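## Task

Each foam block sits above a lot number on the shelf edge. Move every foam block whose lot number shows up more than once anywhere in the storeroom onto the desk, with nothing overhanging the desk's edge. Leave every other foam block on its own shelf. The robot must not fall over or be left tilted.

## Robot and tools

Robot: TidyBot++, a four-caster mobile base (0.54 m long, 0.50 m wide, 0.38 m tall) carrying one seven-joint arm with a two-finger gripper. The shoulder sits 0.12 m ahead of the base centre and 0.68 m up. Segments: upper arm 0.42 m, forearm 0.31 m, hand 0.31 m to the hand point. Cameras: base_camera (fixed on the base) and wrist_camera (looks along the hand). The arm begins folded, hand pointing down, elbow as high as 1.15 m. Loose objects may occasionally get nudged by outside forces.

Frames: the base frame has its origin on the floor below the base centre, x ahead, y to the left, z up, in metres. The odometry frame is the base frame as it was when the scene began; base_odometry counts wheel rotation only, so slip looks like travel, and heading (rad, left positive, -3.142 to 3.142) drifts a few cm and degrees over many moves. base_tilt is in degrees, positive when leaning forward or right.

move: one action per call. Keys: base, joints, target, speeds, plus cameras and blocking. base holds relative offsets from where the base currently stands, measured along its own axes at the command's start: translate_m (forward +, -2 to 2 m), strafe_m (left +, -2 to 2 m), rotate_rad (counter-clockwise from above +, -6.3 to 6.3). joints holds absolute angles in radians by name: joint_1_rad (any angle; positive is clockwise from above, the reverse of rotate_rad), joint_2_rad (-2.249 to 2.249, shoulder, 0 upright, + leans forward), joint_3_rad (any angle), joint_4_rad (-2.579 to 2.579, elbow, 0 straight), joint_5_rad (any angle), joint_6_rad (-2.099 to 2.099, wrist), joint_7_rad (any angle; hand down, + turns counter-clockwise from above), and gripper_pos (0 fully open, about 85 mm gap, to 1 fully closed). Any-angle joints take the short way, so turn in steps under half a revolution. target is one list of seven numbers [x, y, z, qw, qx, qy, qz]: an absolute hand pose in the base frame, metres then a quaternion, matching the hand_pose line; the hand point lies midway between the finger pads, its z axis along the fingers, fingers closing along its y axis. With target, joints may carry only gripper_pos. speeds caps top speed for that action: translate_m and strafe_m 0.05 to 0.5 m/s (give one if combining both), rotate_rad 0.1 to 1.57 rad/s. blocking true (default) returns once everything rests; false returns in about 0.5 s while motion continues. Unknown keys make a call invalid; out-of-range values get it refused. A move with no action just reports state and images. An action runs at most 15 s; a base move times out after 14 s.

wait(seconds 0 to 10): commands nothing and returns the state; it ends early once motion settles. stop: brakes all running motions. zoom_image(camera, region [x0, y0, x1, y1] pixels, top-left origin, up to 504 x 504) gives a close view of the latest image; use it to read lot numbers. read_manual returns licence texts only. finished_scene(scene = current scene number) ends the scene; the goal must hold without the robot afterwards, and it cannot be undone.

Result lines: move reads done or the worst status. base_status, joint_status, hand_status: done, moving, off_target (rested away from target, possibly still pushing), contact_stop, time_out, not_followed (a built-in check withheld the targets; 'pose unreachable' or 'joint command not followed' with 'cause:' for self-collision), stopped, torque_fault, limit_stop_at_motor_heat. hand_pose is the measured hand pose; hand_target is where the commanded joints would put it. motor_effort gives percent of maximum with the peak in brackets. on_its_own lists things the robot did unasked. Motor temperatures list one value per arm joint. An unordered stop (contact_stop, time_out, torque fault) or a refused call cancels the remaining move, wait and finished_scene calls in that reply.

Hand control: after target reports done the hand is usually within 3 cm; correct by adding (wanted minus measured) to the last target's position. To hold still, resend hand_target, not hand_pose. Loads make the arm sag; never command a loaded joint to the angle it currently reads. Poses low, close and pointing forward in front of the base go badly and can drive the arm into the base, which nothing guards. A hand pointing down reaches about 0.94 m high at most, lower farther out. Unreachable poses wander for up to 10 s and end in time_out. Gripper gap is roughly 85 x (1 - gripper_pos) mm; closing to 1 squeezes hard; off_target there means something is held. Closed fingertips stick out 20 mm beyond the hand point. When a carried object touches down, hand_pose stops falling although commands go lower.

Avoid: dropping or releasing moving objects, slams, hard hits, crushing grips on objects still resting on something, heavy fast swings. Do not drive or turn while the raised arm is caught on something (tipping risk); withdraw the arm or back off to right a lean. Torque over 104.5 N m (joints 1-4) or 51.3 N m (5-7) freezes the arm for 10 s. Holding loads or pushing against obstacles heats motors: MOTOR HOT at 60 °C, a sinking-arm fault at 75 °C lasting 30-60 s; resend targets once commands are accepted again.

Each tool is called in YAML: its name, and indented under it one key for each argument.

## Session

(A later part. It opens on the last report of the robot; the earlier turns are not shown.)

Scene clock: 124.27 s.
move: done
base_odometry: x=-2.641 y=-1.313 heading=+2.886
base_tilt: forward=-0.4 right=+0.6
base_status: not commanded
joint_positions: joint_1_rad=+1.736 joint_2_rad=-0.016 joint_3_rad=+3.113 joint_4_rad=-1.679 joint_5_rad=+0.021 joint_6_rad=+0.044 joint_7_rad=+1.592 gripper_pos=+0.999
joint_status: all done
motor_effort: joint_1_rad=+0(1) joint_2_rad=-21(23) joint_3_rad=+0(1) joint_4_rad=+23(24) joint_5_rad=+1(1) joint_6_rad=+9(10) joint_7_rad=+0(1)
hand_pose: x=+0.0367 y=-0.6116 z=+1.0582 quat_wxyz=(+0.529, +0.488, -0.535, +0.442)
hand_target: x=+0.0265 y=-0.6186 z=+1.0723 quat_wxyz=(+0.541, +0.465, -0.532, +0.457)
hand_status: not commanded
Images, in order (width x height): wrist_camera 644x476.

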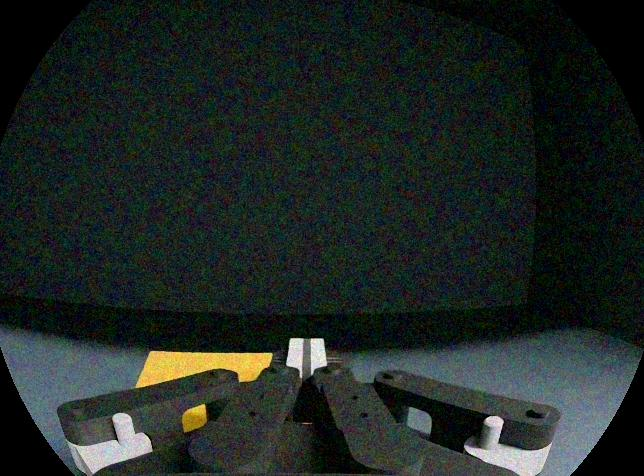

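move:
  joints: {"joint_2_rad":-0.36,"joint_4_rad":-1.96,"joint_6_rad":0.0}
  cameras: ["wrist_camera"]

move:
  base: {"translate_m":0.027}
  cameras: []

move:
  joints: {"joint_2_rad":-0.03,"joint_4_rad":-1.69,"joint_6_rad":0.09}
  cameras: ["wrist_camera"]

Scene clock: 126.03 s.
move: done
base_odometry: x=-2.641 y=-1.313 heading=+2.886
base_tilt: forward=-0.4 right=+0.6
base_status: not commanded
joint_positions: joint_1_rad=+1.736 joint_2_rad=-0.357 joint_3_rad=+3.113 joint_4_rad=-1.927 joint_5_rad=+0.021 joint_6_rad=+0.044 joint_7_rad=+1.592 gripper_pos=+0.999
joint_status: all done
motor_effort: joint_1_rad=+0(1) joint_2_rad=-9(24) joint_3_rad=+1(1) joint_4_rad=+22(24) joint_5_rad=+1(1) joint_6_rad=+8(11) joint_7_rad=+0(1)
hand_pose: x=+0.0587 y=-0.4742 z=+1.0901 quat_wxyz=(+0.557, +0.467, -0.509, +0.461)
hand_target: x=+0.0518 y=-0.4722 z=+1.0571 quat_wxyz=(+0.535, +0.474, -0.538, +0.447)
hand_status: not commanded
Images, in order (width x height): wrist_camera 644x476.

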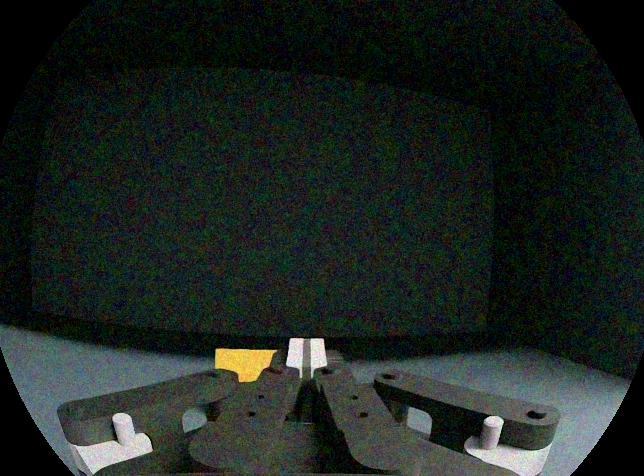

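Scene clock: 126.87 s.
move: done
base_odometry: x=-2.667 y=-1.306 heading=+2.886
base_tilt: forward=-0.4 right=+0.6
base_status: done
joint_positions: joint_1_rad=+1.736 joint_2_rad=-0.357 joint_3_rad=+3.110 joint_4_rad=-1.928 joint_5_rad=+0.021 joint_6_rad=+0.044 joint_7_rad=+1.592 gripper_pos=+0.999
joint_status: not commanded
motor_effort: joint_1_rad=-1(1) joint_2_rad=-9(12) joint_3_rad=+1(3) joint_4_rad=+23(24) joint_5_rad=+1(1) joint_6_rad=+9(9) joint_7_rad=+0(0)
hand_pose: x=+0.0600 y=-0.4743 z=+1.0896 quat_wxyz=(+0.557, +0.468, -0.509, +0.461)
hand_target: x=+0.0518 y=-0.4722 z=+1.0571 quat_wxyz=(+0.535, +0.474, -0.538, +0.447)
hand_status: not commanded

Scene clock: 128.30 s.
move: done
base_odometry: x=-2.667 y=-1.306 heading=+2.886
base_tilt: forward=-0.4 right=+0.6
base_status: not commanded
joint_positions: joint_1_rad=+1.736 joint_2_rad=-0.043 joint_3_rad=+3.110 joint_4_rad=-1.706 joint_5_rad=+0.021 joint_6_rad=+0.044 joint_7_rad=+1.592 gripper_pos=+0.999
joint_status: all done
motor_effort: joint_1_rad=+0(1) joint_2_rad=-20(23) joint_3_rad=+0(1) joint_4_rad=+22(24) joint_5_rad=+1(1) joint_6_rad=+9(10) joint_7_rad=+0(1)
hand_pose: x=+0.0399 y=-0.6003 z=+1.0581 quat_wxyz=(+0.529, +0.488, -0.535, +0.443)
hand_target: x=+0.0290 y=-0.6048 z=+1.0746 quat_wxyz=(+0.540, +0.465, -0.532, +0.456)
hand_status: not commanded
Images, in order (width x height): wrist_camera 644x476.

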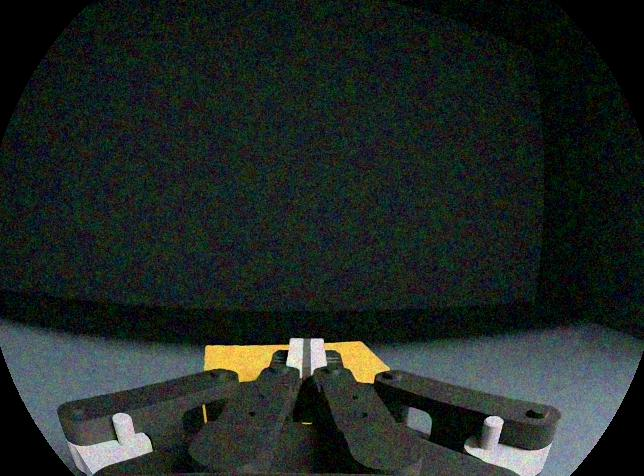

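move:
  joints: {"joint_2_rad":-0.399,"joint_4_rad":-1.99,"joint_6_rad":-0.15,"gripper_pos":0}
  cameras: ["wrist_camera"]

Scene clock: 130.03 s.
move: done
base_odometry: x=-2.667 y=-1.306 heading=+2.886
base_tilt: forward=-0.4 right=+0.6
base_status: not commanded
joint_positions: joint_1_rad=+1.736 joint_2_rad=-0.393 joint_3_rad=+3.110 joint_4_rad=-1.958 joint_5_rad=+0.021 joint_6_rad=-0.100 joint_7_rad=+1.592 gripper_pos=+0.000
joint_status: all done
motor_effort: joint_1_rad=-1(1) joint_2_rad=-8(22) joint_3_rad=+1(1) joint_4_rad=+23(24) joint_5_rad=+1(1) joint_6_rad=+9(10) joint_7_rad=+0(1)
hand_pose: x=+0.0608 y=-0.4592 z=+1.0425 quat_wxyz=(+0.520, +0.500, -0.545, +0.427)
hand_target: x=+0.0547 y=-0.4529 z=+1.0102 quat_wxyz=(+0.495, +0.506, -0.574, +0.412)
hand_status: not commanded
Images, in order (width x height): wrist_camera 644x476.

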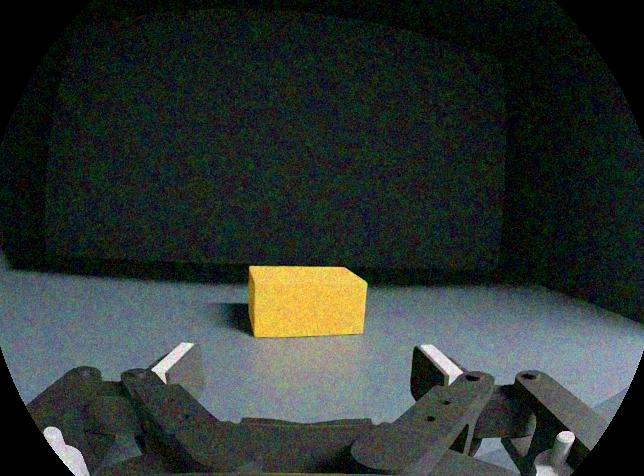

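move:
  joints: {"joint_2_rad":0.0,"joint_4_rad":-1.72,"joint_6_rad":0.13}
  cameras: ["wrist_camera"]

Scene clock: 132.53 s.
move: done
base_odometry: x=-2.667 y=-1.306 heading=+2.886
base_tilt: forward=-0.4 right=+0.6
base_status: not commanded
joint_positions: joint_1_rad=+1.736 joint_2_rad=-0.016 joint_3_rad=+3.110 joint_4_rad=-1.736 joint_5_rad=+0.021 joint_6_rad=+0.072 joint_7_rad=+1.592 gripper_pos=+0.000
joint_status: all done
motor_effort: joint_1_rad=-1(1) joint_2_rad=-21(23) joint_3_rad=+0(1) joint_4_rad=+22(23) joint_5_rad=+1(1) joint_6_rad=+9(10) joint_7_rad=+0(1)
hand_pose: x=+0.0386 y=-0.6090 z=+1.0312 quat_wxyz=(+0.520, +0.495, -0.542, +0.436)
hand_target: x=+0.0270 y=-0.6149 z=+1.0499 quat_wxyz=(+0.535, +0.470, -0.538, +0.452)
hand_status: not commanded
Images, in order (width x height): wrist_camera 644x476.

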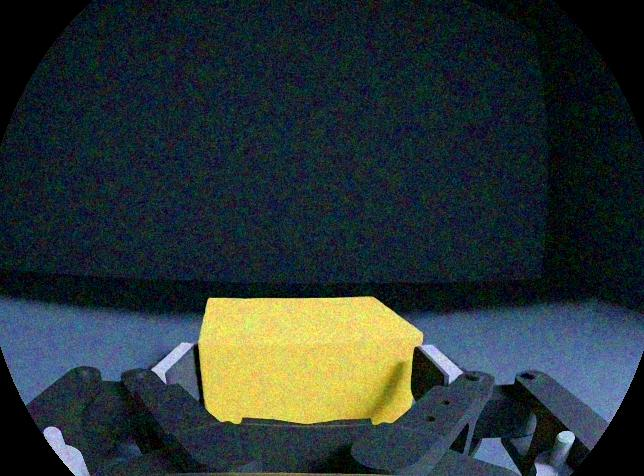

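move:
  joints: {"gripper_pos":0.3}
  cameras: ["wrist_camera"]

Scene clock: 133.37 s.
move: done
base_odometry: x=-2.667 y=-1.306 heading=+2.886
base_tilt: forward=-0.4 right=+0.6
base_status: not commanded
joint_positions: joint_1_rad=+1.736 joint_2_rad=-0.016 joint_3_rad=+3.110 joint_4_rad=-1.736 joint_5_rad=+0.021 joint_6_rad=+0.073 joint_7_rad=+1.592 gripper_pos=+0.300
joint_status: all done
motor_effort: joint_1_rad=+0(1) joint_2_rad=-20(21) joint_3_rad=+0(1) joint_4_rad=+23(23) joint_5_rad=+1(1) joint_6_rad=+8(9) joint_7_rad=+0(1)
hand_pose: x=+0.0386 y=-0.6091 z=+1.0322 quat_wxyz=(+0.521, +0.495, -0.542, +0.437)
hand_target: x=+0.0270 y=-0.6149 z=+1.0499 quat_wxyz=(+0.535, +0.470, -0.538, +0.452)
hand_status: not commanded
Images, in order (width x height): wrist_camera 644x476.

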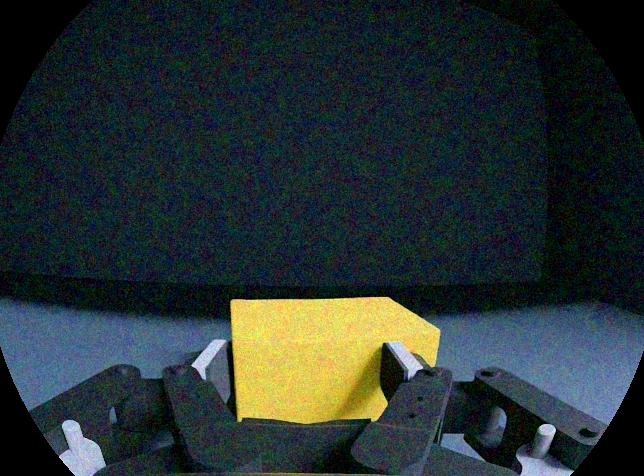

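move:
  joints: {"gripper_pos":0}
  cameras: []

move:
  joints: {"joint_2_rad":-0.2,"joint_4_rad":-1.85,"joint_6_rad":0.06}
  cameras: []

move:
  base: {"translate_m":-0.092}
  joints: {"joint_1_rad":1.62}
  cameras: ["wrist_camera"]

Scene clock: 134.57 s.
move: done
base_odometry: x=-2.667 y=-1.306 heading=+2.886
base_tilt: forward=-0.4 right=+0.6
base_status: not commanded
joint_positions: joint_1_rad=+1.736 joint_2_rad=-0.016 joint_3_rad=+3.110 joint_4_rad=-1.735 joint_5_rad=+0.021 joint_6_rad=+0.074 joint_7_rad=+1.592 gripper_pos=+0.000
joint_status: all done
motor_effort: joint_1_rad=+0(1) joint_2_rad=-21(21) joint_3_rad=+0(0) joint_4_rad=+22(23) joint_5_rad=+1(1) joint_6_rad=+9(9) joint_7_rad=+0(0)
hand_pose: x=+0.0386 y=-0.6091 z=+1.0325 quat_wxyz=(+0.521, +0.494, -0.541, +0.437)
hand_target: x=+0.0270 y=-0.6149 z=+1.0499 quat_wxyz=(+0.535, +0.470, -0.538, +0.452)
hand_status: not commanded

Scene clock: 136.00 s.
move: done
base_odometry: x=-2.667 y=-1.306 heading=+2.886
base_tilt: forward=-0.3 right=+0.6
base_status: not commanded
joint_positions: joint_1_rad=+1.736 joint_2_rad=-0.205 joint_3_rad=+3.110 joint_4_rad=-1.818 joint_5_rad=+0.021 joint_6_rad=+0.074 joint_7_rad=+1.592 gripper_pos=+0.000
joint_status: all done
motor_effort: joint_1_rad=+0(1) joint_2_rad=-15(23) joint_3_rad=+1(1) joint_4_rad=+23(23) joint_5_rad=+1(1) joint_6_rad=+9(10) joint_7_rad=+0(1)
hand_pose: x=+0.0507 y=-0.5350 z=+1.0902 quat_wxyz=(+0.552, +0.471, -0.513, +0.460)
hand_target: x=+0.0411 y=-0.5351 z=+1.0632 quat_wxyz=(+0.536, +0.471, -0.536, +0.450)
hand_status: not commanded

Scene clock: 137.33 s.
move: done
base_odometry: x=-2.578 y=-1.329 heading=+2.886
base_tilt: forward=-0.4 right=+0.6
base_status: done
joint_positions: joint_1_rad=+1.637 joint_2_rad=-0.205 joint_3_rad=+3.110 joint_4_rad=-1.818 joint_5_rad=+0.021 joint_6_rad=+0.074 joint_7_rad=+1.592 gripper_pos=+0.000
joint_status: all done
motor_effort: joint_1_rad=-1(3) joint_2_rad=-14(16) joint_3_rad=+1(3) joint_4_rad=+23(24) joint_5_rad=+1(1) joint_6_rad=+9(9) joint_7_rad=+0(1)
hand_pose: x=+0.1043 y=-0.5391 z=+1.0899 quat_wxyz=(+0.528, +0.496, -0.489, +0.486)
hand_target: x=+0.1111 y=-0.5407 z=+1.0632 quat_wxyz=(+0.506, +0.505, -0.505, +0.484)
hand_status: not commanded
Images, in order (width x height): wrist_camera 644x476.

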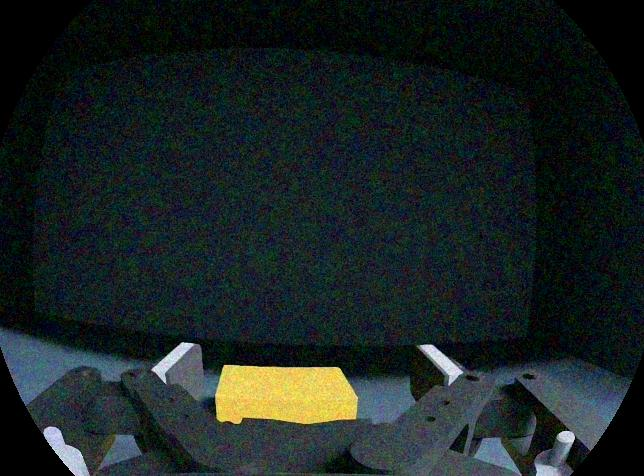

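move:
  base: {"translate_m":0.012}
  joints: {"joint_2_rad":-0.13,"joint_4_rad":-1.86,"joint_6_rad":0.1}
  cameras: ["wrist_camera"]

Scene clock: 138.43 s.
move: done
base_odometry: x=-2.590 y=-1.326 heading=+2.886
base_tilt: forward=-0.4 right=+0.6
base_status: done
joint_positions: joint_1_rad=+1.632 joint_2_rad=-0.143 joint_3_rad=+3.110 joint_4_rad=-1.832 joint_5_rad=+0.021 joint_6_rad=+0.074 joint_7_rad=+1.592 gripper_pos=+0.000
joint_status: all done
motor_effort: joint_1_rad=+0(2) joint_2_rad=-17(19) joint_3_rad=+0(3) joint_4_rad=+23(24) joint_5_rad=+1(1) joint_6_rad=+9(9) joint_7_rad=+0(0)
hand_pose: x=+0.1061 y=-0.5627 z=+1.0473 quat_wxyz=(+0.507, +0.516, -0.506, +0.470)
hand_target: x=+0.1099 y=-0.5662 z=+1.0307 quat_wxyz=(+0.495, +0.514, -0.515, +0.475)
hand_status: not commanded
Images, in order (width x height): wrist_camera 644x476.

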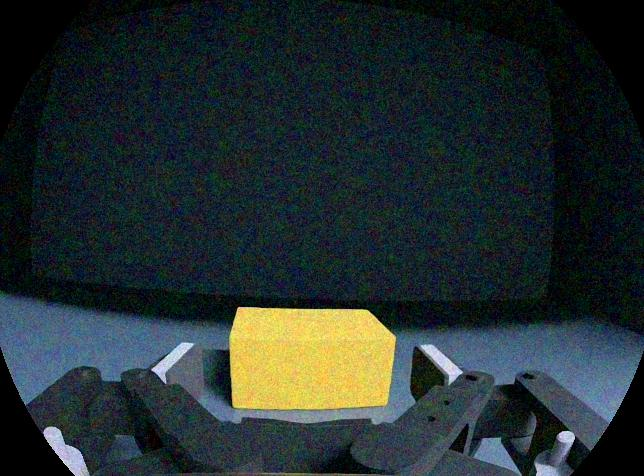

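move:
  base: {"strafe_m":-0.075,"translate_m":-0.002}
  speeds: {"strafe_m":0.1}
  cameras: ["wrist_camera"]

Scene clock: 139.93 s.
move: done
base_odometry: x=-2.568 y=-1.254 heading=+2.885
base_tilt: forward=-0.3 right=+0.6
base_status: done
joint_positions: joint_1_rad=+1.632 joint_2_rad=-0.140 joint_3_rad=+3.110 joint_4_rad=-1.833 joint_5_rad=+0.021 joint_6_rad=+0.074 joint_7_rad=+1.592 gripper_pos=+0.000
joint_status: not commanded
motor_effort: joint_1_rad=+0(1) joint_2_rad=-17(18) joint_3_rad=+1(1) joint_4_rad=+22(23) joint_5_rad=+1(1) joint_6_rad=+9(9) joint_7_rad=+0(1)
hand_pose: x=+0.1060 y=-0.5638 z=+1.0452 quat_wxyz=(+0.506, +0.517, -0.507, +0.469)
hand_target: x=+0.1099 y=-0.5662 z=+1.0307 quat_wxyz=(+0.495, +0.514, -0.515, +0.475)
hand_status: not commanded
Images, in order (width x height): wrist_camera 644x476.

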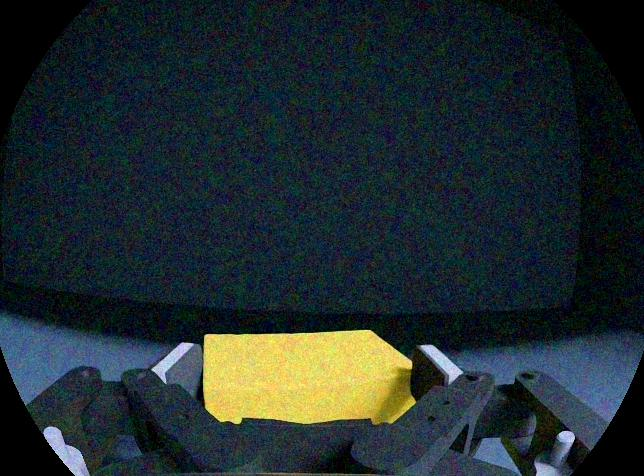

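move:
  base: {"strafe_m":-0.025}
  joints: {"joint_6_rad":0.02}
  cameras: ["wrist_camera"]

move:
  joints: {"gripper_pos":0.4}
  cameras: ["wrist_camera"]

Scene clock: 140.90 s.
move: done
base_odometry: x=-2.562 y=-1.230 heading=+2.885
base_tilt: forward=-0.3 right=+0.6
base_status: done
joint_positions: joint_1_rad=+1.632 joint_2_rad=-0.133 joint_3_rad=+3.110 joint_4_rad=-1.833 joint_5_rad=+0.021 joint_6_rad=+0.021 joint_7_rad=+1.592 gripper_pos=+0.000
joint_status: all done
motor_effort: joint_1_rad=+0(1) joint_2_rad=-17(20) joint_3_rad=+0(1) joint_4_rad=+23(24) joint_5_rad=+0(1) joint_6_rad=+8(9) joint_7_rad=+0(1)
hand_pose: x=+0.1055 y=-0.5651 z=+1.0242 quat_wxyz=(+0.489, +0.531, -0.522, +0.454)
hand_target: x=+0.1099 y=-0.5637 z=+1.0059 quat_wxyz=(+0.474, +0.533, -0.534, +0.454)
hand_status: not commanded
Images, in order (width x height): wrist_camera 644x476.

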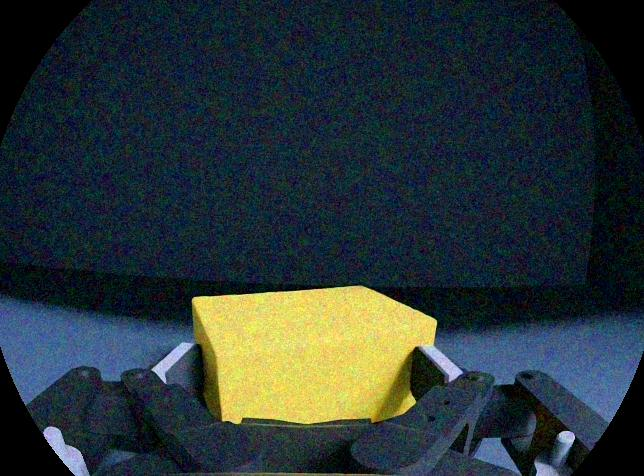

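Scene clock: 141.67 s.
move: done
base_odometry: x=-2.562 y=-1.230 heading=+2.885
base_tilt: forward=-0.3 right=+0.6
base_status: not commanded
joint_positions: joint_1_rad=+1.632 joint_2_rad=-0.133 joint_3_rad=+3.110 joint_4_rad=-1.833 joint_5_rad=+0.021 joint_6_rad=+0.021 joint_7_rad=+1.592 gripper_pos=+0.400
joint_status: all done
motor_effort: joint_1_rad=-1(1) joint_2_rad=-17(17) joint_3_rad=+0(1) joint_4_rad=+23(23) joint_5_rad=+1(1) joint_6_rad=+9(9) joint_7_rad=+0(1)
hand_pose: x=+0.1055 y=-0.5651 z=+1.0242 quat_wxyz=(+0.489, +0.531, -0.522, +0.454)
hand_target: x=+0.1099 y=-0.5637 z=+1.0059 quat_wxyz=(+0.474, +0.533, -0.534, +0.454)
hand_status: not commanded
Images, in order (width x height): wrist_camera 644x476.

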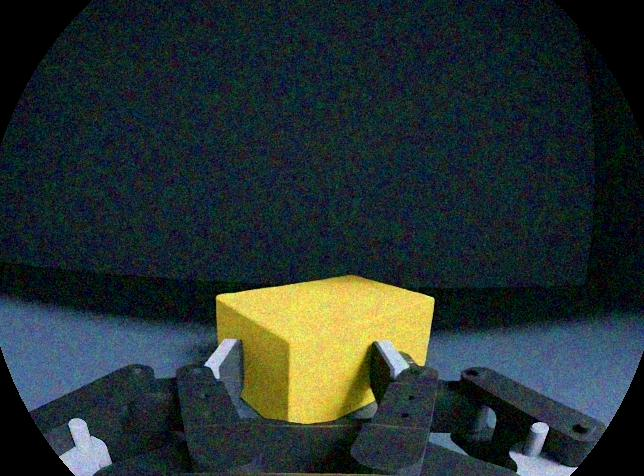

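move:
  joints: {"gripper_pos":0.7}
  cameras: ["wrist_camera"]

Scene clock: 142.50 s.
move: done
base_odometry: x=-2.562 y=-1.230 heading=+2.885
base_tilt: forward=-0.3 right=+0.6
base_status: not commanded
joint_positions: joint_1_rad=+1.632 joint_2_rad=-0.133 joint_3_rad=+3.110 joint_4_rad=-1.833 joint_5_rad=+0.021 joint_6_rad=+0.021 joint_7_rad=+1.592 gripper_pos=+0.700
joint_status: all done
motor_effort: joint_1_rad=+0(1) joint_2_rad=-16(17) joint_3_rad=+0(1) joint_4_rad=+23(23) joint_5_rad=+1(1) joint_6_rad=+9(9) joint_7_rad=+0(1)
hand_pose: x=+0.1055 y=-0.5651 z=+1.0242 quat_wxyz=(+0.489, +0.531, -0.522, +0.454)
hand_target: x=+0.1099 y=-0.5637 z=+1.0059 quat_wxyz=(+0.474, +0.533, -0.534, +0.454)
hand_status: not commanded
Images, in order (width x height): wrist_camera 644x476.

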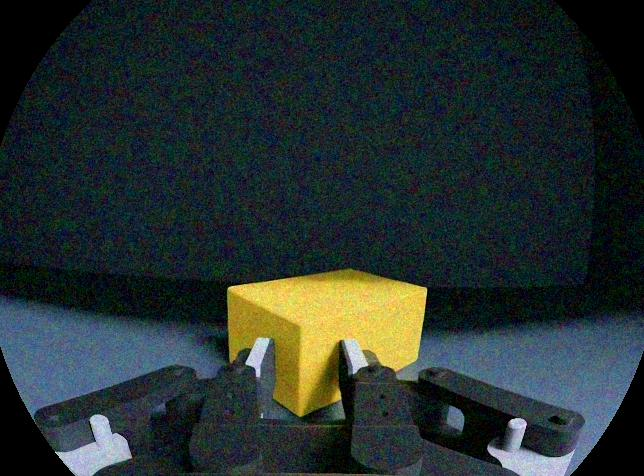

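move:
  base: {"strafe_m":0.12}
  cameras: []

move:
  base: {"translate_m":-0.045}
  joints: {"gripper_pos":1}
  cameras: ["wrist_camera"]

move:
  base: {"strafe_m":-0.125}
  speeds: {"strafe_m":0.15}
  cameras: ["wrist_camera"]

move:
  base: {"strafe_m":0.12}
  cameras: ["wrist_camera"]

Scene clock: 144.27 s.
move: done
base_odometry: x=-2.592 y=-1.346 heading=+2.885
base_tilt: forward=-0.4 right=+0.6
base_status: done
joint_positions: joint_1_rad=+1.631 joint_2_rad=-0.140 joint_3_rad=+3.110 joint_4_rad=-1.834 joint_5_rad=+0.021 joint_6_rad=+0.021 joint_7_rad=+1.592 gripper_pos=+0.700
joint_status: not commanded
motor_effort: joint_1_rad=-1(2) joint_2_rad=-16(21) joint_3_rad=+0(2) joint_4_rad=+23(24) joint_5_rad=+1(1) joint_6_rad=+9(9) joint_7_rad=+0(1)
hand_pose: x=+0.1060 y=-0.5625 z=+1.0280 quat_wxyz=(+0.491, +0.530, -0.520, +0.456)
hand_target: x=+0.1099 y=-0.5637 z=+1.0059 quat_wxyz=(+0.474, +0.533, -0.534, +0.454)
hand_status: not commanded

Scene clock: 145.23 s.
move: done
base_odometry: x=-2.548 y=-1.357 heading=+2.885
base_tilt: forward=-0.4 right=+0.6
base_status: done
joint_positions: joint_1_rad=+1.629 joint_2_rad=-0.140 joint_3_rad=+3.114 joint_4_rad=-1.834 joint_5_rad=+0.021 joint_6_rad=+0.021 joint_7_rad=+1.592 gripper_pos=+0.999
joint_status: all done
motor_effort: joint_1_rad=+0(2) joint_2_rad=-17(18) joint_3_rad=+0(3) joint_4_rad=+22(23) joint_5_rad=+1(1) joint_6_rad=+9(10) joint_7_rad=+0(1)
hand_pose: x=+0.1047 y=-0.5625 z=+1.0280 quat_wxyz=(+0.492, +0.529, -0.521, +0.455)
hand_target: x=+0.1099 y=-0.5637 z=+1.0059 quat_wxyz=(+0.474, +0.533, -0.534, +0.454)
hand_status: not commanded
Images, in order (width x height): wrist_camera 644x476.

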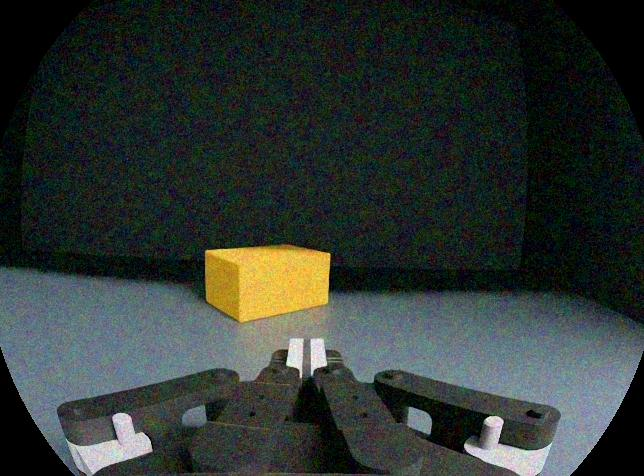

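Scene clock: 146.73 s.
move: done
base_odometry: x=-2.516 y=-1.237 heading=+2.885
base_tilt: forward=-0.3 right=+0.6
base_status: done
joint_positions: joint_1_rad=+1.629 joint_2_rad=-0.138 joint_3_rad=+3.114 joint_4_rad=-1.834 joint_5_rad=+0.021 joint_6_rad=+0.021 joint_7_rad=+1.592 gripper_pos=+0.999
joint_status: not commanded
motor_effort: joint_1_rad=+0(1) joint_2_rad=-17(20) joint_3_rad=+0(1) joint_4_rad=+23(23) joint_5_rad=+1(1) joint_6_rad=+9(10) joint_7_rad=+0(1)
hand_pose: x=+0.1046 y=-0.5631 z=+1.0267 quat_wxyz=(+0.491, +0.529, -0.521, +0.455)
hand_target: x=+0.1099 y=-0.5637 z=+1.0059 quat_wxyz=(+0.474, +0.533, -0.534, +0.454)
hand_status: not commanded
Images, in order (width x height): wrist_camera 644x476.

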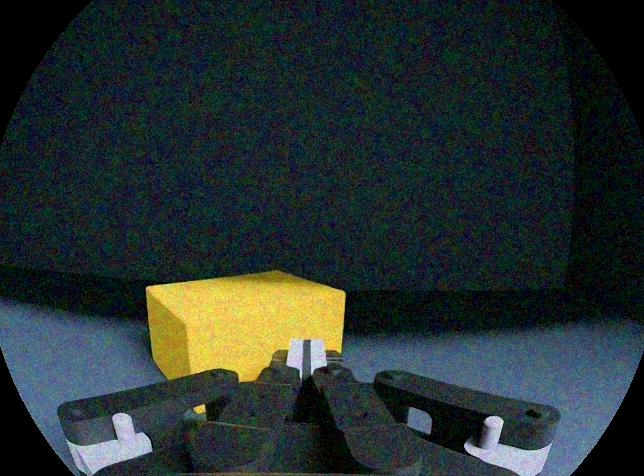

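Scene clock: 148.10 s.
move: done
base_odometry: x=-2.547 y=-1.353 heading=+2.885
base_tilt: forward=-0.4 right=+0.6
base_status: done
joint_positions: joint_1_rad=+1.629 joint_2_rad=-0.142 joint_3_rad=+3.114 joint_4_rad=-1.835 joint_5_rad=+0.021 joint_6_rad=+0.021 joint_7_rad=+1.592 gripper_pos=+0.999
joint_status: not commanded
motor_effort: joint_1_rad=-1(2) joint_2_rad=-17(21) joint_3_rad=+1(1) joint_4_rad=+23(24) joint_5_rad=+1(1) joint_6_rad=+9(10) joint_7_rad=+0(0)
hand_pose: x=+0.1048 y=-0.5619 z=+1.0286 quat_wxyz=(+0.492, +0.529, -0.521, +0.456)
hand_target: x=+0.1099 y=-0.5637 z=+1.0059 quat_wxyz=(+0.474, +0.533, -0.534, +0.454)
hand_status: not commanded
Images, in order (width x height): wrist_camera 644x476.

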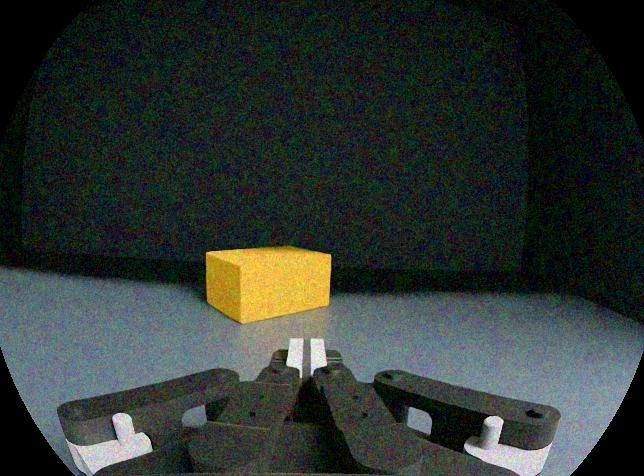

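move:
  base: {"strafe_m":-0.12,"translate_m":-0.004}
  cameras: []

move:
  joints: {"joint_2_rad":0.05,"joint_4_rad":-1.68,"joint_6_rad":0.05}
  cameras: ["wrist_camera"]

move:
  base: {"strafe_m":0.12}
  joints: {"joint_2_rad":-0.13,"joint_4_rad":-1.86,"joint_6_rad":0.0}
  cameras: ["wrist_camera"]

Scene clock: 149.70 s.
move: done
base_odometry: x=-2.512 y=-1.237 heading=+2.884
base_tilt: forward=-0.4 right=+0.6
base_status: done
joint_positions: joint_1_rad=+1.629 joint_2_rad=-0.133 joint_3_rad=+3.114 joint_4_rad=-1.835 joint_5_rad=+0.021 joint_6_rad=+0.021 joint_7_rad=+1.592 gripper_pos=+0.999
joint_status: not commanded
motor_effort: joint_1_rad=+0(2) joint_2_rad=-16(20) joint_3_rad=+1(2) joint_4_rad=+22(23) joint_5_rad=+1(1) joint_6_rad=+9(10) joint_7_rad=+0(1)
hand_pose: x=+0.1047 y=-0.5649 z=+1.0233 quat_wxyz=(+0.489, +0.531, -0.523, +0.453)
hand_target: x=+0.1099 y=-0.5637 z=+1.0059 quat_wxyz=(+0.474, +0.533, -0.534, +0.454)
hand_status: not commanded

Scene clock: 150.83 s.
move: done
base_odometry: x=-2.512 y=-1.237 heading=+2.884
base_tilt: forward=-0.4 right=+0.6
base_status: not commanded
joint_positions: joint_1_rad=+1.629 joint_2_rad=+0.024 joint_3_rad=+3.114 joint_4_rad=-1.687 joint_5_rad=+0.021 joint_6_rad=+0.022 joint_7_rad=+1.592 gripper_pos=+0.999
joint_status: all done
motor_effort: joint_1_rad=-1(1) joint_2_rad=-21(23) joint_3_rad=+0(1) joint_4_rad=+22(23) joint_5_rad=+1(1) joint_6_rad=+9(10) joint_7_rad=+0(1)
hand_pose: x=+0.1014 y=-0.6299 z=+1.0215 quat_wxyz=(+0.486, +0.532, -0.526, +0.453)
hand_target: x=+0.1067 y=-0.6404 z=+1.0183 quat_wxyz=(+0.480, +0.525, -0.528, +0.464)
hand_status: not commanded
Images, in order (width x height): wrist_camera 644x476.

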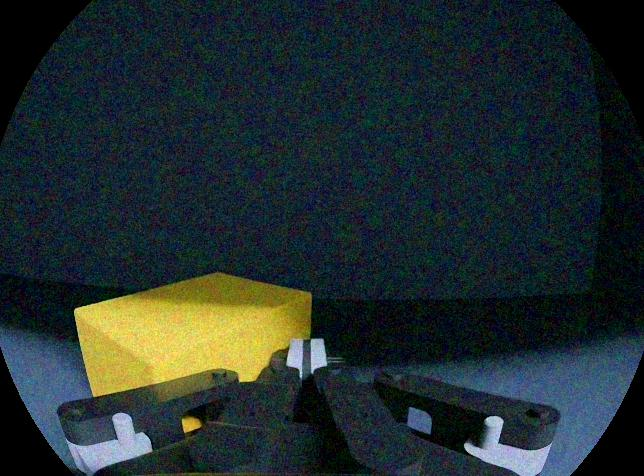

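Scene clock: 152.20 s.
move: done
base_odometry: x=-2.542 y=-1.354 heading=+2.884
base_tilt: forward=-0.4 right=+0.6
base_status: done
joint_positions: joint_1_rad=+1.628 joint_2_rad=-0.141 joint_3_rad=+3.114 joint_4_rad=-1.832 joint_5_rad=+0.021 joint_6_rad=+0.022 joint_7_rad=+1.592 gripper_pos=+0.999
joint_status: all done
motor_effort: joint_1_rad=+0(2) joint_2_rad=-17(25) joint_3_rad=+0(2) joint_4_rad=+23(24) joint_5_rad=+1(1) joint_6_rad=+9(10) joint_7_rad=+0(1)
hand_pose: x=+0.1053 y=-0.5622 z=+1.0303 quat_wxyz=(+0.492, +0.528, -0.520, +0.457)
hand_target: x=+0.1100 y=-0.5628 z=+0.9997 quat_wxyz=(+0.468, +0.538, -0.538, +0.449)
hand_status: not commanded
Images, in order (width x height): wrist_camera 644x476.

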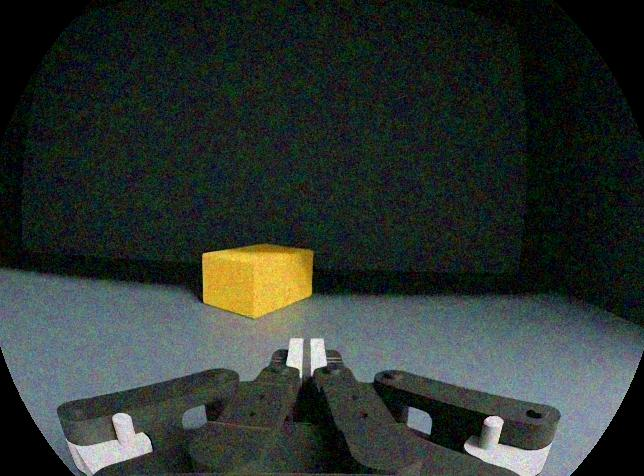

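move:
  base: {"strafe_m":-0.12,"translate_m":0.01}
  cameras: []

move:
  joints: {"joint_2_rad":0.12,"joint_4_rad":-1.61,"joint_6_rad":0.05}
  cameras: ["wrist_camera"]

move:
  base: {"strafe_m":0.12}
  joints: {"joint_2_rad":-0.13,"joint_4_rad":-1.86,"joint_6_rad":0.0}
  cameras: ["wrist_camera"]

Scene clock: 158.73 s.
move: done
base_odometry: x=-2.522 y=-1.235 heading=+2.885
base_tilt: forward=-0.4 right=+0.6
base_status: done
joint_positions: joint_1_rad=+1.628 joint_2_rad=-0.138 joint_3_rad=+3.114 joint_4_rad=-1.832 joint_5_rad=+0.021 joint_6_rad=+0.022 joint_7_rad=+1.592 gripper_pos=+0.999
joint_status: not commanded
motor_effort: joint_1_rad=+0(2) joint_2_rad=-17(20) joint_3_rad=+0(2) joint_4_rad=+22(23) joint_5_rad=+1(1) joint_6_rad=+9(9) joint_7_rad=+0(1)
hand_pose: x=+0.1055 y=-0.5635 z=+1.0279 quat_wxyz=(+0.491, +0.529, -0.520, +0.456)
hand_target: x=+0.1100 y=-0.5628 z=+0.9997 quat_wxyz=(+0.468, +0.538, -0.538, +0.449)
hand_status: not commanded

Scene clock: 160.03 s.
move: done
base_odometry: x=-2.522 y=-1.235 heading=+2.885
base_tilt: forward=-0.3 right=+0.6
base_status: not commanded
joint_positions: joint_1_rad=+1.628 joint_2_rad=+0.090 joint_3_rad=+3.114 joint_4_rad=-1.618 joint_5_rad=+0.021 joint_6_rad=+0.022 joint_7_rad=+1.592 gripper_pos=+0.999
joint_status: all done
motor_effort: joint_1_rad=+0(1) joint_2_rad=-25(25) joint_3_rad=+0(1) joint_4_rad=+22(23) joint_5_rad=+1(1) joint_6_rad=+8(9) joint_7_rad=+0(1)
hand_pose: x=+0.1006 y=-0.6580 z=+1.0222 quat_wxyz=(+0.486, +0.531, -0.525, +0.454)
hand_target: x=+0.1054 y=-0.6697 z=+1.0159 quat_wxyz=(+0.480, +0.525, -0.528, +0.464)
hand_status: not commanded
Images, in order (width x height): wrist_camera 644x476.

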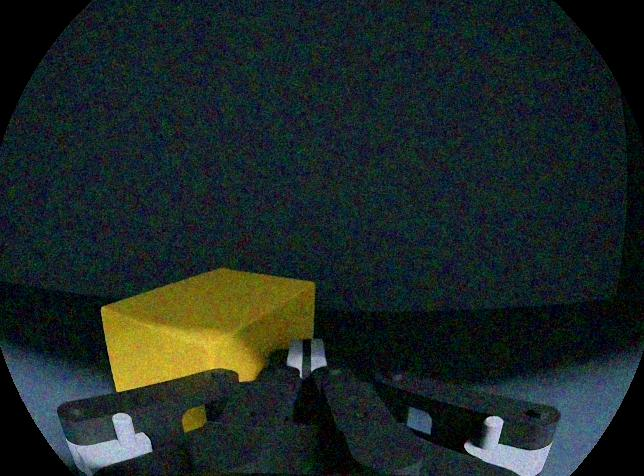

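Scene clock: 161.53 s.
move: done
base_odometry: x=-2.552 y=-1.351 heading=+2.885
base_tilt: forward=-0.3 right=+0.6
base_status: done
joint_positions: joint_1_rad=+1.627 joint_2_rad=-0.139 joint_3_rad=+3.114 joint_4_rad=-1.829 joint_5_rad=+0.021 joint_6_rad=+0.022 joint_7_rad=+1.592 gripper_pos=+0.999
joint_status: all done
motor_effort: joint_1_rad=+0(2) joint_2_rad=-16(27) joint_3_rad=+0(2) joint_4_rad=+22(24) joint_5_rad=+1(1) joint_6_rad=+9(10) joint_7_rad=+0(1)
hand_pose: x=+0.1057 y=-0.5630 z=+1.0311 quat_wxyz=(+0.493, +0.528, -0.519, +0.457)
hand_target: x=+0.1100 y=-0.5628 z=+0.9998 quat_wxyz=(+0.468, +0.538, -0.538, +0.449)
hand_status: not commanded
Images, in order (width x height): wrist_camera 644x476.

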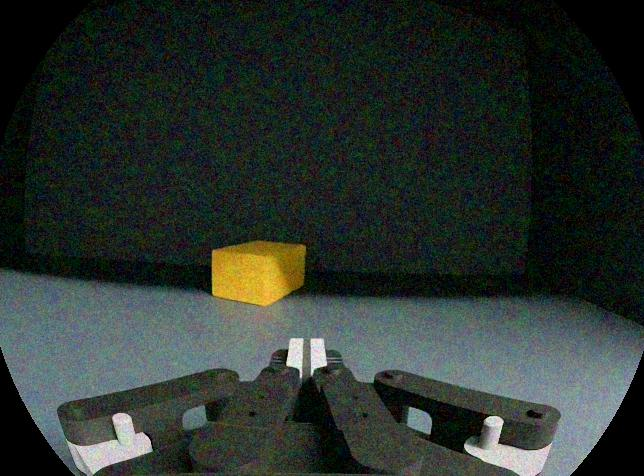

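move:
  base: {"translate_m":0.32}
  joints: {"joint_1_rad":2.05,"gripper_pos":0}
  cameras: ["wrist_camera"]

Scene clock: 163.87 s.
move: done
base_odometry: x=-2.862 y=-1.270 heading=+2.886
base_tilt: forward=-0.4 right=+0.6
base_status: done
joint_positions: joint_1_rad=+2.032 joint_2_rad=-0.139 joint_3_rad=+3.114 joint_4_rad=-1.830 joint_5_rad=+0.021 joint_6_rad=+0.022 joint_7_rad=+1.592 gripper_pos=+0.000
joint_status: all done
motor_effort: joint_1_rad=+0(4) joint_2_rad=-16(18) joint_3_rad=+0(3) joint_4_rad=+23(23) joint_5_rad=+1(1) joint_6_rad=+9(9) joint_7_rad=+0(1)
hand_pose: x=-0.1154 y=-0.5121 z=+1.0307 quat_wxyz=(+0.574, +0.413, -0.615, +0.349)
hand_target: x=-0.1238 y=-0.5078 z=+0.9998 quat_wxyz=(+0.553, +0.411, -0.641, +0.339)
hand_status: not commanded
Images, in order (width x height): wrist_camera 644x476.

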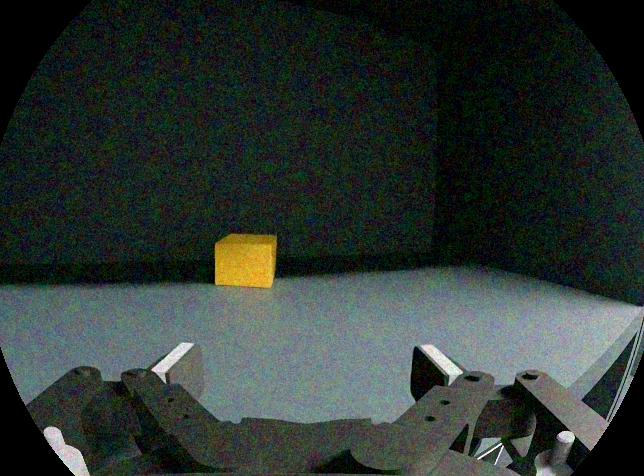

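move:
  base: {"strafe_m":-0.12,"translate_m":0.018}
  cameras: ["wrist_camera"]

Scene clock: 165.50 s.
move: done
base_odometry: x=-2.849 y=-1.149 heading=+2.886
base_tilt: forward=-0.4 right=+0.6
base_status: done
joint_positions: joint_1_rad=+2.035 joint_2_rad=-0.135 joint_3_rad=+3.114 joint_4_rad=-1.830 joint_5_rad=+0.021 joint_6_rad=+0.022 joint_7_rad=+1.592 gripper_pos=+0.000
joint_status: not commanded
motor_effort: joint_1_rad=-1(1) joint_2_rad=-16(19) joint_3_rad=+0(2) joint_4_rad=+23(23) joint_5_rad=+1(1) joint_6_rad=+8(9) joint_7_rad=+0(1)
hand_pose: x=-0.1173 y=-0.5128 z=+1.0279 quat_wxyz=(+0.573, +0.413, -0.617, +0.347)
hand_target: x=-0.1238 y=-0.5078 z=+0.9998 quat_wxyz=(+0.553, +0.411, -0.641, +0.339)
hand_status: not commanded
Images, in order (width x height): wrist_camera 644x476.

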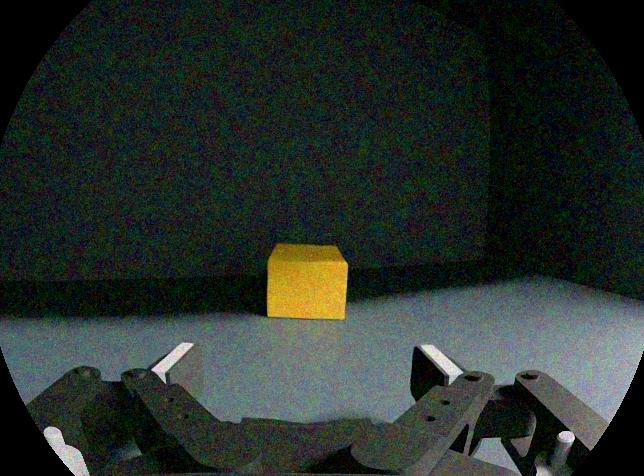

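move:
  joints: {"joint_2_rad":0.22,"joint_4_rad":-1.51,"joint_6_rad":0.05}
  cameras: ["wrist_camera"]

move:
  joints: {"gripper_pos":0.6}
  cameras: ["wrist_camera"]

Scene clock: 167.17 s.
move: done
base_odometry: x=-2.849 y=-1.149 heading=+2.886
base_tilt: forward=-0.4 right=+0.6
base_status: not commanded
joint_positions: joint_1_rad=+2.035 joint_2_rad=+0.182 joint_3_rad=+3.114 joint_4_rad=-1.515 joint_5_rad=+0.021 joint_6_rad=+0.023 joint_7_rad=+1.592 gripper_pos=+0.000
joint_status: all done
motor_effort: joint_1_rad=+0(1) joint_2_rad=-26(27) joint_3_rad=+0(1) joint_4_rad=+21(24) joint_5_rad=+1(1) joint_6_rad=+8(10) joint_7_rad=-1(1)
hand_pose: x=-0.1763 y=-0.6318 z=+1.0237 quat_wxyz=(+0.571, +0.411, -0.619, +0.349)
hand_target: x=-0.1918 y=-0.6398 z=+1.0088 quat_wxyz=(+0.567, +0.399, -0.629, +0.352)
hand_status: not commanded
Images, in order (width x height): wrist_camera 644x476.

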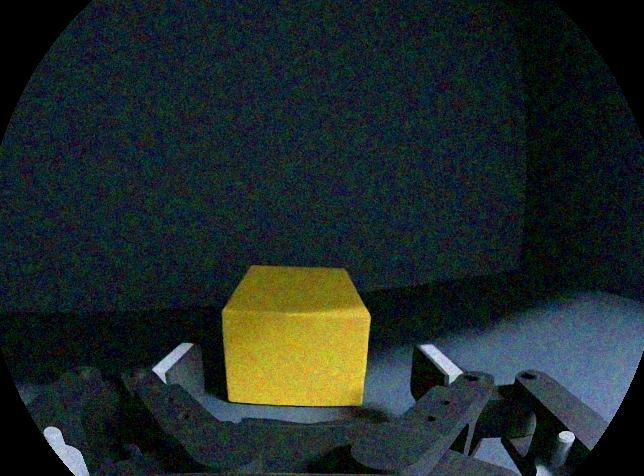

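Scene clock: 168.03 s.
move: done
base_odometry: x=-2.849 y=-1.149 heading=+2.886
base_tilt: forward=-0.4 right=+0.6
base_status: not commanded
joint_positions: joint_1_rad=+2.035 joint_2_rad=+0.182 joint_3_rad=+3.114 joint_4_rad=-1.515 joint_5_rad=+0.021 joint_6_rad=+0.023 joint_7_rad=+1.592 gripper_pos=+0.600
joint_status: all done
motor_effort: joint_1_rad=-1(1) joint_2_rad=-26(27) joint_3_rad=+0(0) joint_4_rad=+21(21) joint_5_rad=+1(1) joint_6_rad=+8(9) joint_7_rad=+0(1)
hand_pose: x=-0.1763 y=-0.6318 z=+1.0237 quat_wxyz=(+0.571, +0.411, -0.619, +0.349)
hand_target: x=-0.1918 y=-0.6398 z=+1.0088 quat_wxyz=(+0.567, +0.399, -0.629, +0.352)
hand_status: not commanded
Images, in order (width x height): wrist_camera 644x476.

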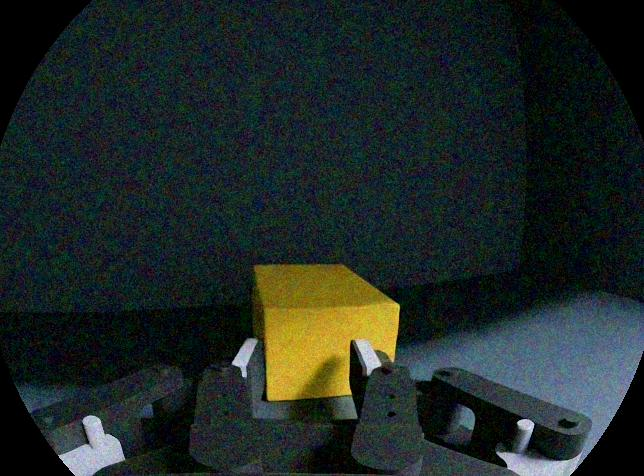

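move:
  joints: {"gripper_pos":0}
  cameras: []

move:
  base: {"translate_m":-0.01}
  cameras: ["wrist_camera"]

move:
  joints: {"joint_2_rad":0.38,"joint_4_rad":-1.31,"joint_6_rad":0.06}
  cameras: ["wrist_camera"]

move:
  joints: {"gripper_pos":0.7}
  cameras: ["wrist_camera"]

Scene clock: 169.17 s.
move: done
base_odometry: x=-2.849 y=-1.149 heading=+2.886
base_tilt: forward=-0.4 right=+0.6
base_status: not commanded
joint_positions: joint_1_rad=+2.035 joint_2_rad=+0.182 joint_3_rad=+3.114 joint_4_rad=-1.515 joint_5_rad=+0.021 joint_6_rad=+0.023 joint_7_rad=+1.592 gripper_pos=+0.000
joint_status: all done
motor_effort: joint_1_rad=+0(1) joint_2_rad=-27(27) joint_3_rad=+0(0) joint_4_rad=+21(21) joint_5_rad=+1(1) joint_6_rad=+9(9) joint_7_rad=+0(1)
hand_pose: x=-0.1763 y=-0.6318 z=+1.0237 quat_wxyz=(+0.571, +0.411, -0.619, +0.349)
hand_target: x=-0.1918 y=-0.6398 z=+1.0088 quat_wxyz=(+0.567, +0.399, -0.629, +0.352)
hand_status: not commanded

Scene clock: 169.77 s.
move: done
base_odometry: x=-2.840 y=-1.152 heading=+2.886
base_tilt: forward=-0.4 right=+0.6
base_status: done
joint_positions: joint_1_rad=+2.037 joint_2_rad=+0.183 joint_3_rad=+3.113 joint_4_rad=-1.514 joint_5_rad=+0.021 joint_6_rad=+0.023 joint_7_rad=+1.592 gripper_pos=+0.000
joint_status: not commanded
motor_effort: joint_1_rad=+0(3) joint_2_rad=-27(27) joint_3_rad=+0(3) joint_4_rad=+21(22) joint_5_rad=+1(1) joint_6_rad=+8(9) joint_7_rad=+0(0)
hand_pose: x=-0.1776 y=-0.6317 z=+1.0238 quat_wxyz=(+0.572, +0.410, -0.619, +0.349)
hand_target: x=-0.1918 y=-0.6398 z=+1.0088 quat_wxyz=(+0.567, +0.399, -0.629, +0.352)
hand_status: not commanded
Images, in order (width x height): wrist_camera 644x476.

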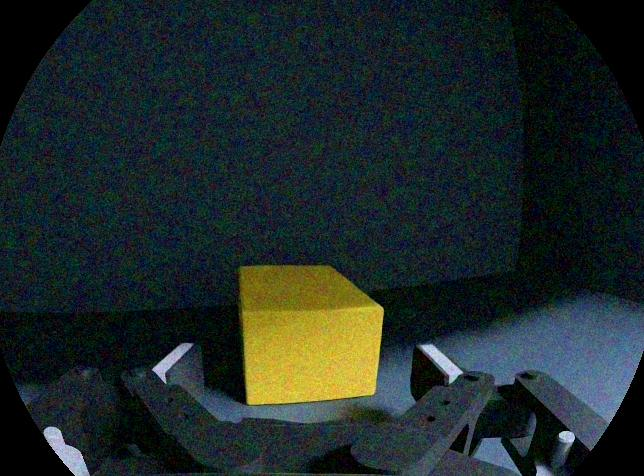

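Scene clock: 170.93 s.
move: done
base_odometry: x=-2.840 y=-1.152 heading=+2.886
base_tilt: forward=-0.4 right=+0.6
base_status: not commanded
joint_positions: joint_1_rad=+2.037 joint_2_rad=+0.343 joint_3_rad=+3.113 joint_4_rad=-1.319 joint_5_rad=+0.021 joint_6_rad=+0.024 joint_7_rad=+1.592 gripper_pos=+0.000
joint_status: all done
motor_effort: joint_1_rad=-1(1) joint_2_rad=-32(33) joint_3_rad=+0(1) joint_4_rad=+21(22) joint_5_rad=+1(1) joint_6_rad=+8(10) joint_7_rad=+0(1)
hand_pose: x=-0.2082 y=-0.6912 z=+1.0288 quat_wxyz=(+0.582, +0.402, -0.610, +0.357)
hand_target: x=-0.2234 y=-0.6992 z=+1.0170 quat_wxyz=(+0.582, +0.388, -0.616, +0.362)
hand_status: not commanded
Images, in order (width x height): wrist_camera 644x476.

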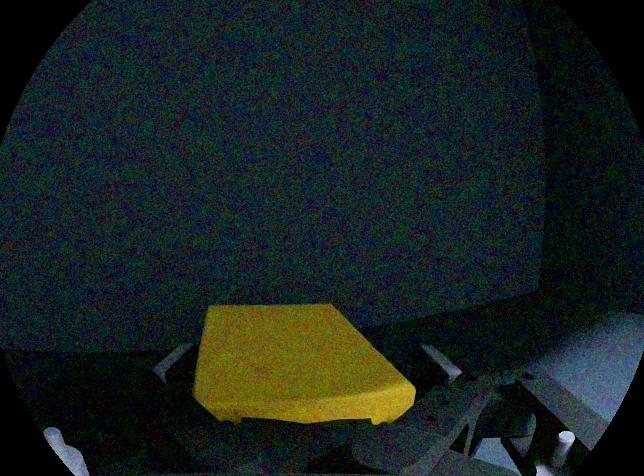

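Scene clock: 171.87 s.
move: off_target
base_odometry: x=-2.840 y=-1.152 heading=+2.886
base_tilt: forward=-0.4 right=+0.6
base_status: not commanded
joint_positions: joint_1_rad=+2.037 joint_2_rad=+0.346 joint_3_rad=+3.113 joint_4_rad=-1.314 joint_5_rad=+0.021 joint_6_rad=+0.025 joint_7_rad=+1.592 gripper_pos=+0.352
joint_status: gripper_pos off_target (ended at +0.352, target +0.700)
motor_effort: joint_1_rad=-1(1) joint_2_rad=-32(34) joint_3_rad=+0(1) joint_4_rad=+22(23) joint_5_rad=+1(1) joint_6_rad=+9(9) joint_7_rad=-1(1)
hand_pose: x=-0.2088 y=-0.6923 z=+1.0299 quat_wxyz=(+0.583, +0.401, -0.609, +0.358)
hand_target: x=-0.2234 y=-0.6992 z=+1.0170 quat_wxyz=(+0.582, +0.388, -0.616, +0.362)
hand_status: not commanded
Images, in order (width x height): wrist_camera 644x476.

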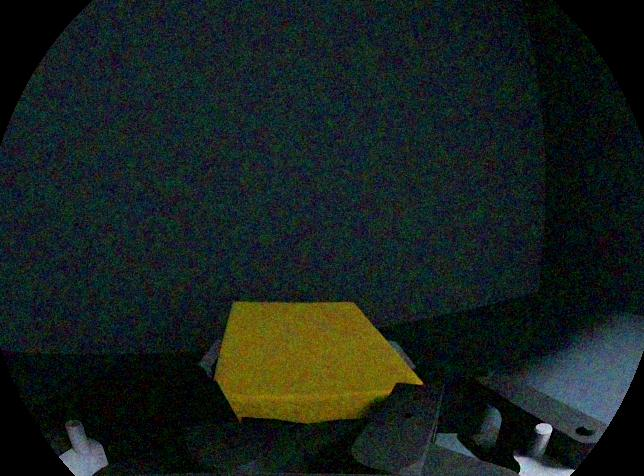

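move:
  joints: {"joint_4_rad":-1.18,"joint_6_rad":-0.06}
  cameras: ["wrist_camera"]

move:
  base: {"strafe_m":0.3}
  cameras: ["wrist_camera"]

move:
  joints: {"joint_2_rad":-0.39,"joint_4_rad":-1.9,"joint_6_rad":0.0}
  cameras: ["wrist_camera"]

Scene clock: 173.30 s.
move: done
base_odometry: x=-2.840 y=-1.152 heading=+2.886
base_tilt: forward=-0.3 right=+0.6
base_status: not commanded
joint_positions: joint_1_rad=+2.037 joint_2_rad=+0.360 joint_3_rad=+3.113 joint_4_rad=-1.189 joint_5_rad=+0.021 joint_6_rad=-0.018 joint_7_rad=+1.592 gripper_pos=+0.352
joint_status: all done
motor_effort: joint_1_rad=-1(1) joint_2_rad=-35(37) joint_3_rad=+0(1) joint_4_rad=+23(24) joint_5_rad=+1(1) joint_6_rad=+9(10) joint_7_rad=+0(1)
hand_pose: x=-0.2129 y=-0.6986 z=+1.0836 quat_wxyz=(+0.604, +0.387, -0.590, +0.370)
hand_target: x=-0.2247 y=-0.7012 z=+1.0609 quat_wxyz=(+0.585, +0.386, -0.613, +0.364)
hand_status: not commanded
Images, in order (width x height): wrist_camera 644x476.

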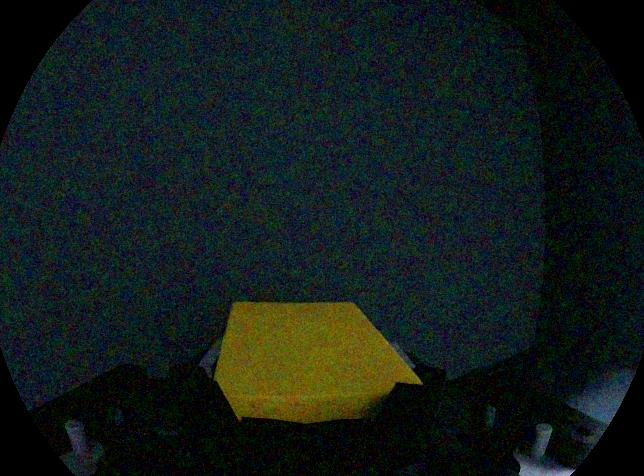

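Scene clock: 175.20 s.
move: done
base_odometry: x=-2.915 y=-1.442 heading=+2.887
base_tilt: forward=-0.4 right=+0.6
base_status: done
joint_positions: joint_1_rad=+2.042 joint_2_rad=+0.360 joint_3_rad=+3.113 joint_4_rad=-1.189 joint_5_rad=+0.021 joint_6_rad=-0.018 joint_7_rad=+1.592 gripper_pos=+0.352
joint_status: not commanded
motor_effort: joint_1_rad=+0(3) joint_2_rad=-34(38) joint_3_rad=+0(2) joint_4_rad=+23(24) joint_5_rad=+1(1) joint_6_rad=+9(10) joint_7_rad=+0(1)
hand_pose: x=-0.2157 y=-0.6972 z=+1.0837 quat_wxyz=(+0.605, +0.386, -0.591, +0.369)
hand_target: x=-0.2247 y=-0.7012 z=+1.0609 quat_wxyz=(+0.585, +0.386, -0.613, +0.364)
hand_status: not commanded
Images, in order (width x height): wrist_camera 644x476.

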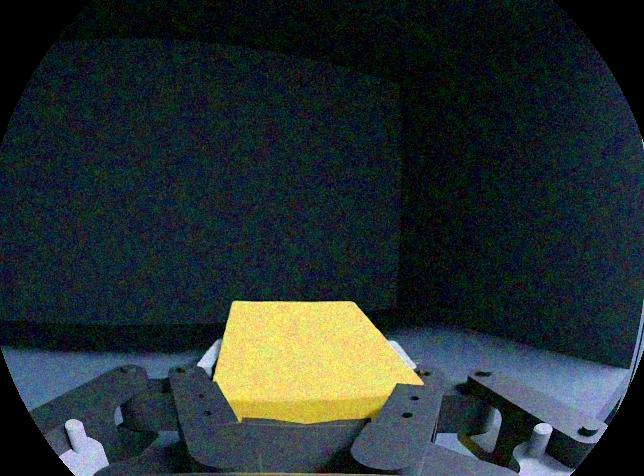

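Scene clock: 177.23 s.
move: done
base_odometry: x=-2.915 y=-1.442 heading=+2.887
base_tilt: forward=-0.4 right=+0.6
base_status: not commanded
joint_positions: joint_1_rad=+2.042 joint_2_rad=-0.380 joint_3_rad=+3.113 joint_4_rad=-1.870 joint_5_rad=+0.021 joint_6_rad=-0.018 joint_7_rad=+1.592 gripper_pos=+0.352
joint_status: all done
motor_effort: joint_1_rad=+0(1) joint_2_rad=-9(37) joint_3_rad=+1(1) joint_4_rad=+22(24) joint_5_rad=+1(1) joint_6_rad=+9(10) joint_7_rad=+0(1)
hand_pose: x=-0.0766 y=-0.4248 z=+1.1174 quat_wxyz=(+0.626, +0.381, -0.569, +0.373)
hand_target: x=-0.0786 y=-0.4202 z=+1.1088 quat_wxyz=(+0.622, +0.372, -0.576, +0.378)
hand_status: not commanded
Images, in order (width x height): wrist_camera 644x476.

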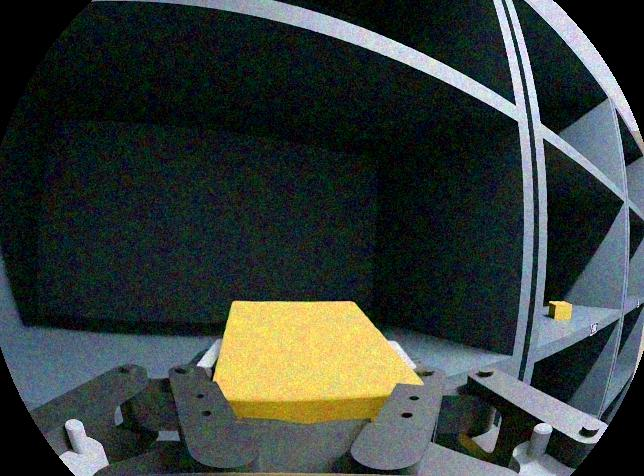

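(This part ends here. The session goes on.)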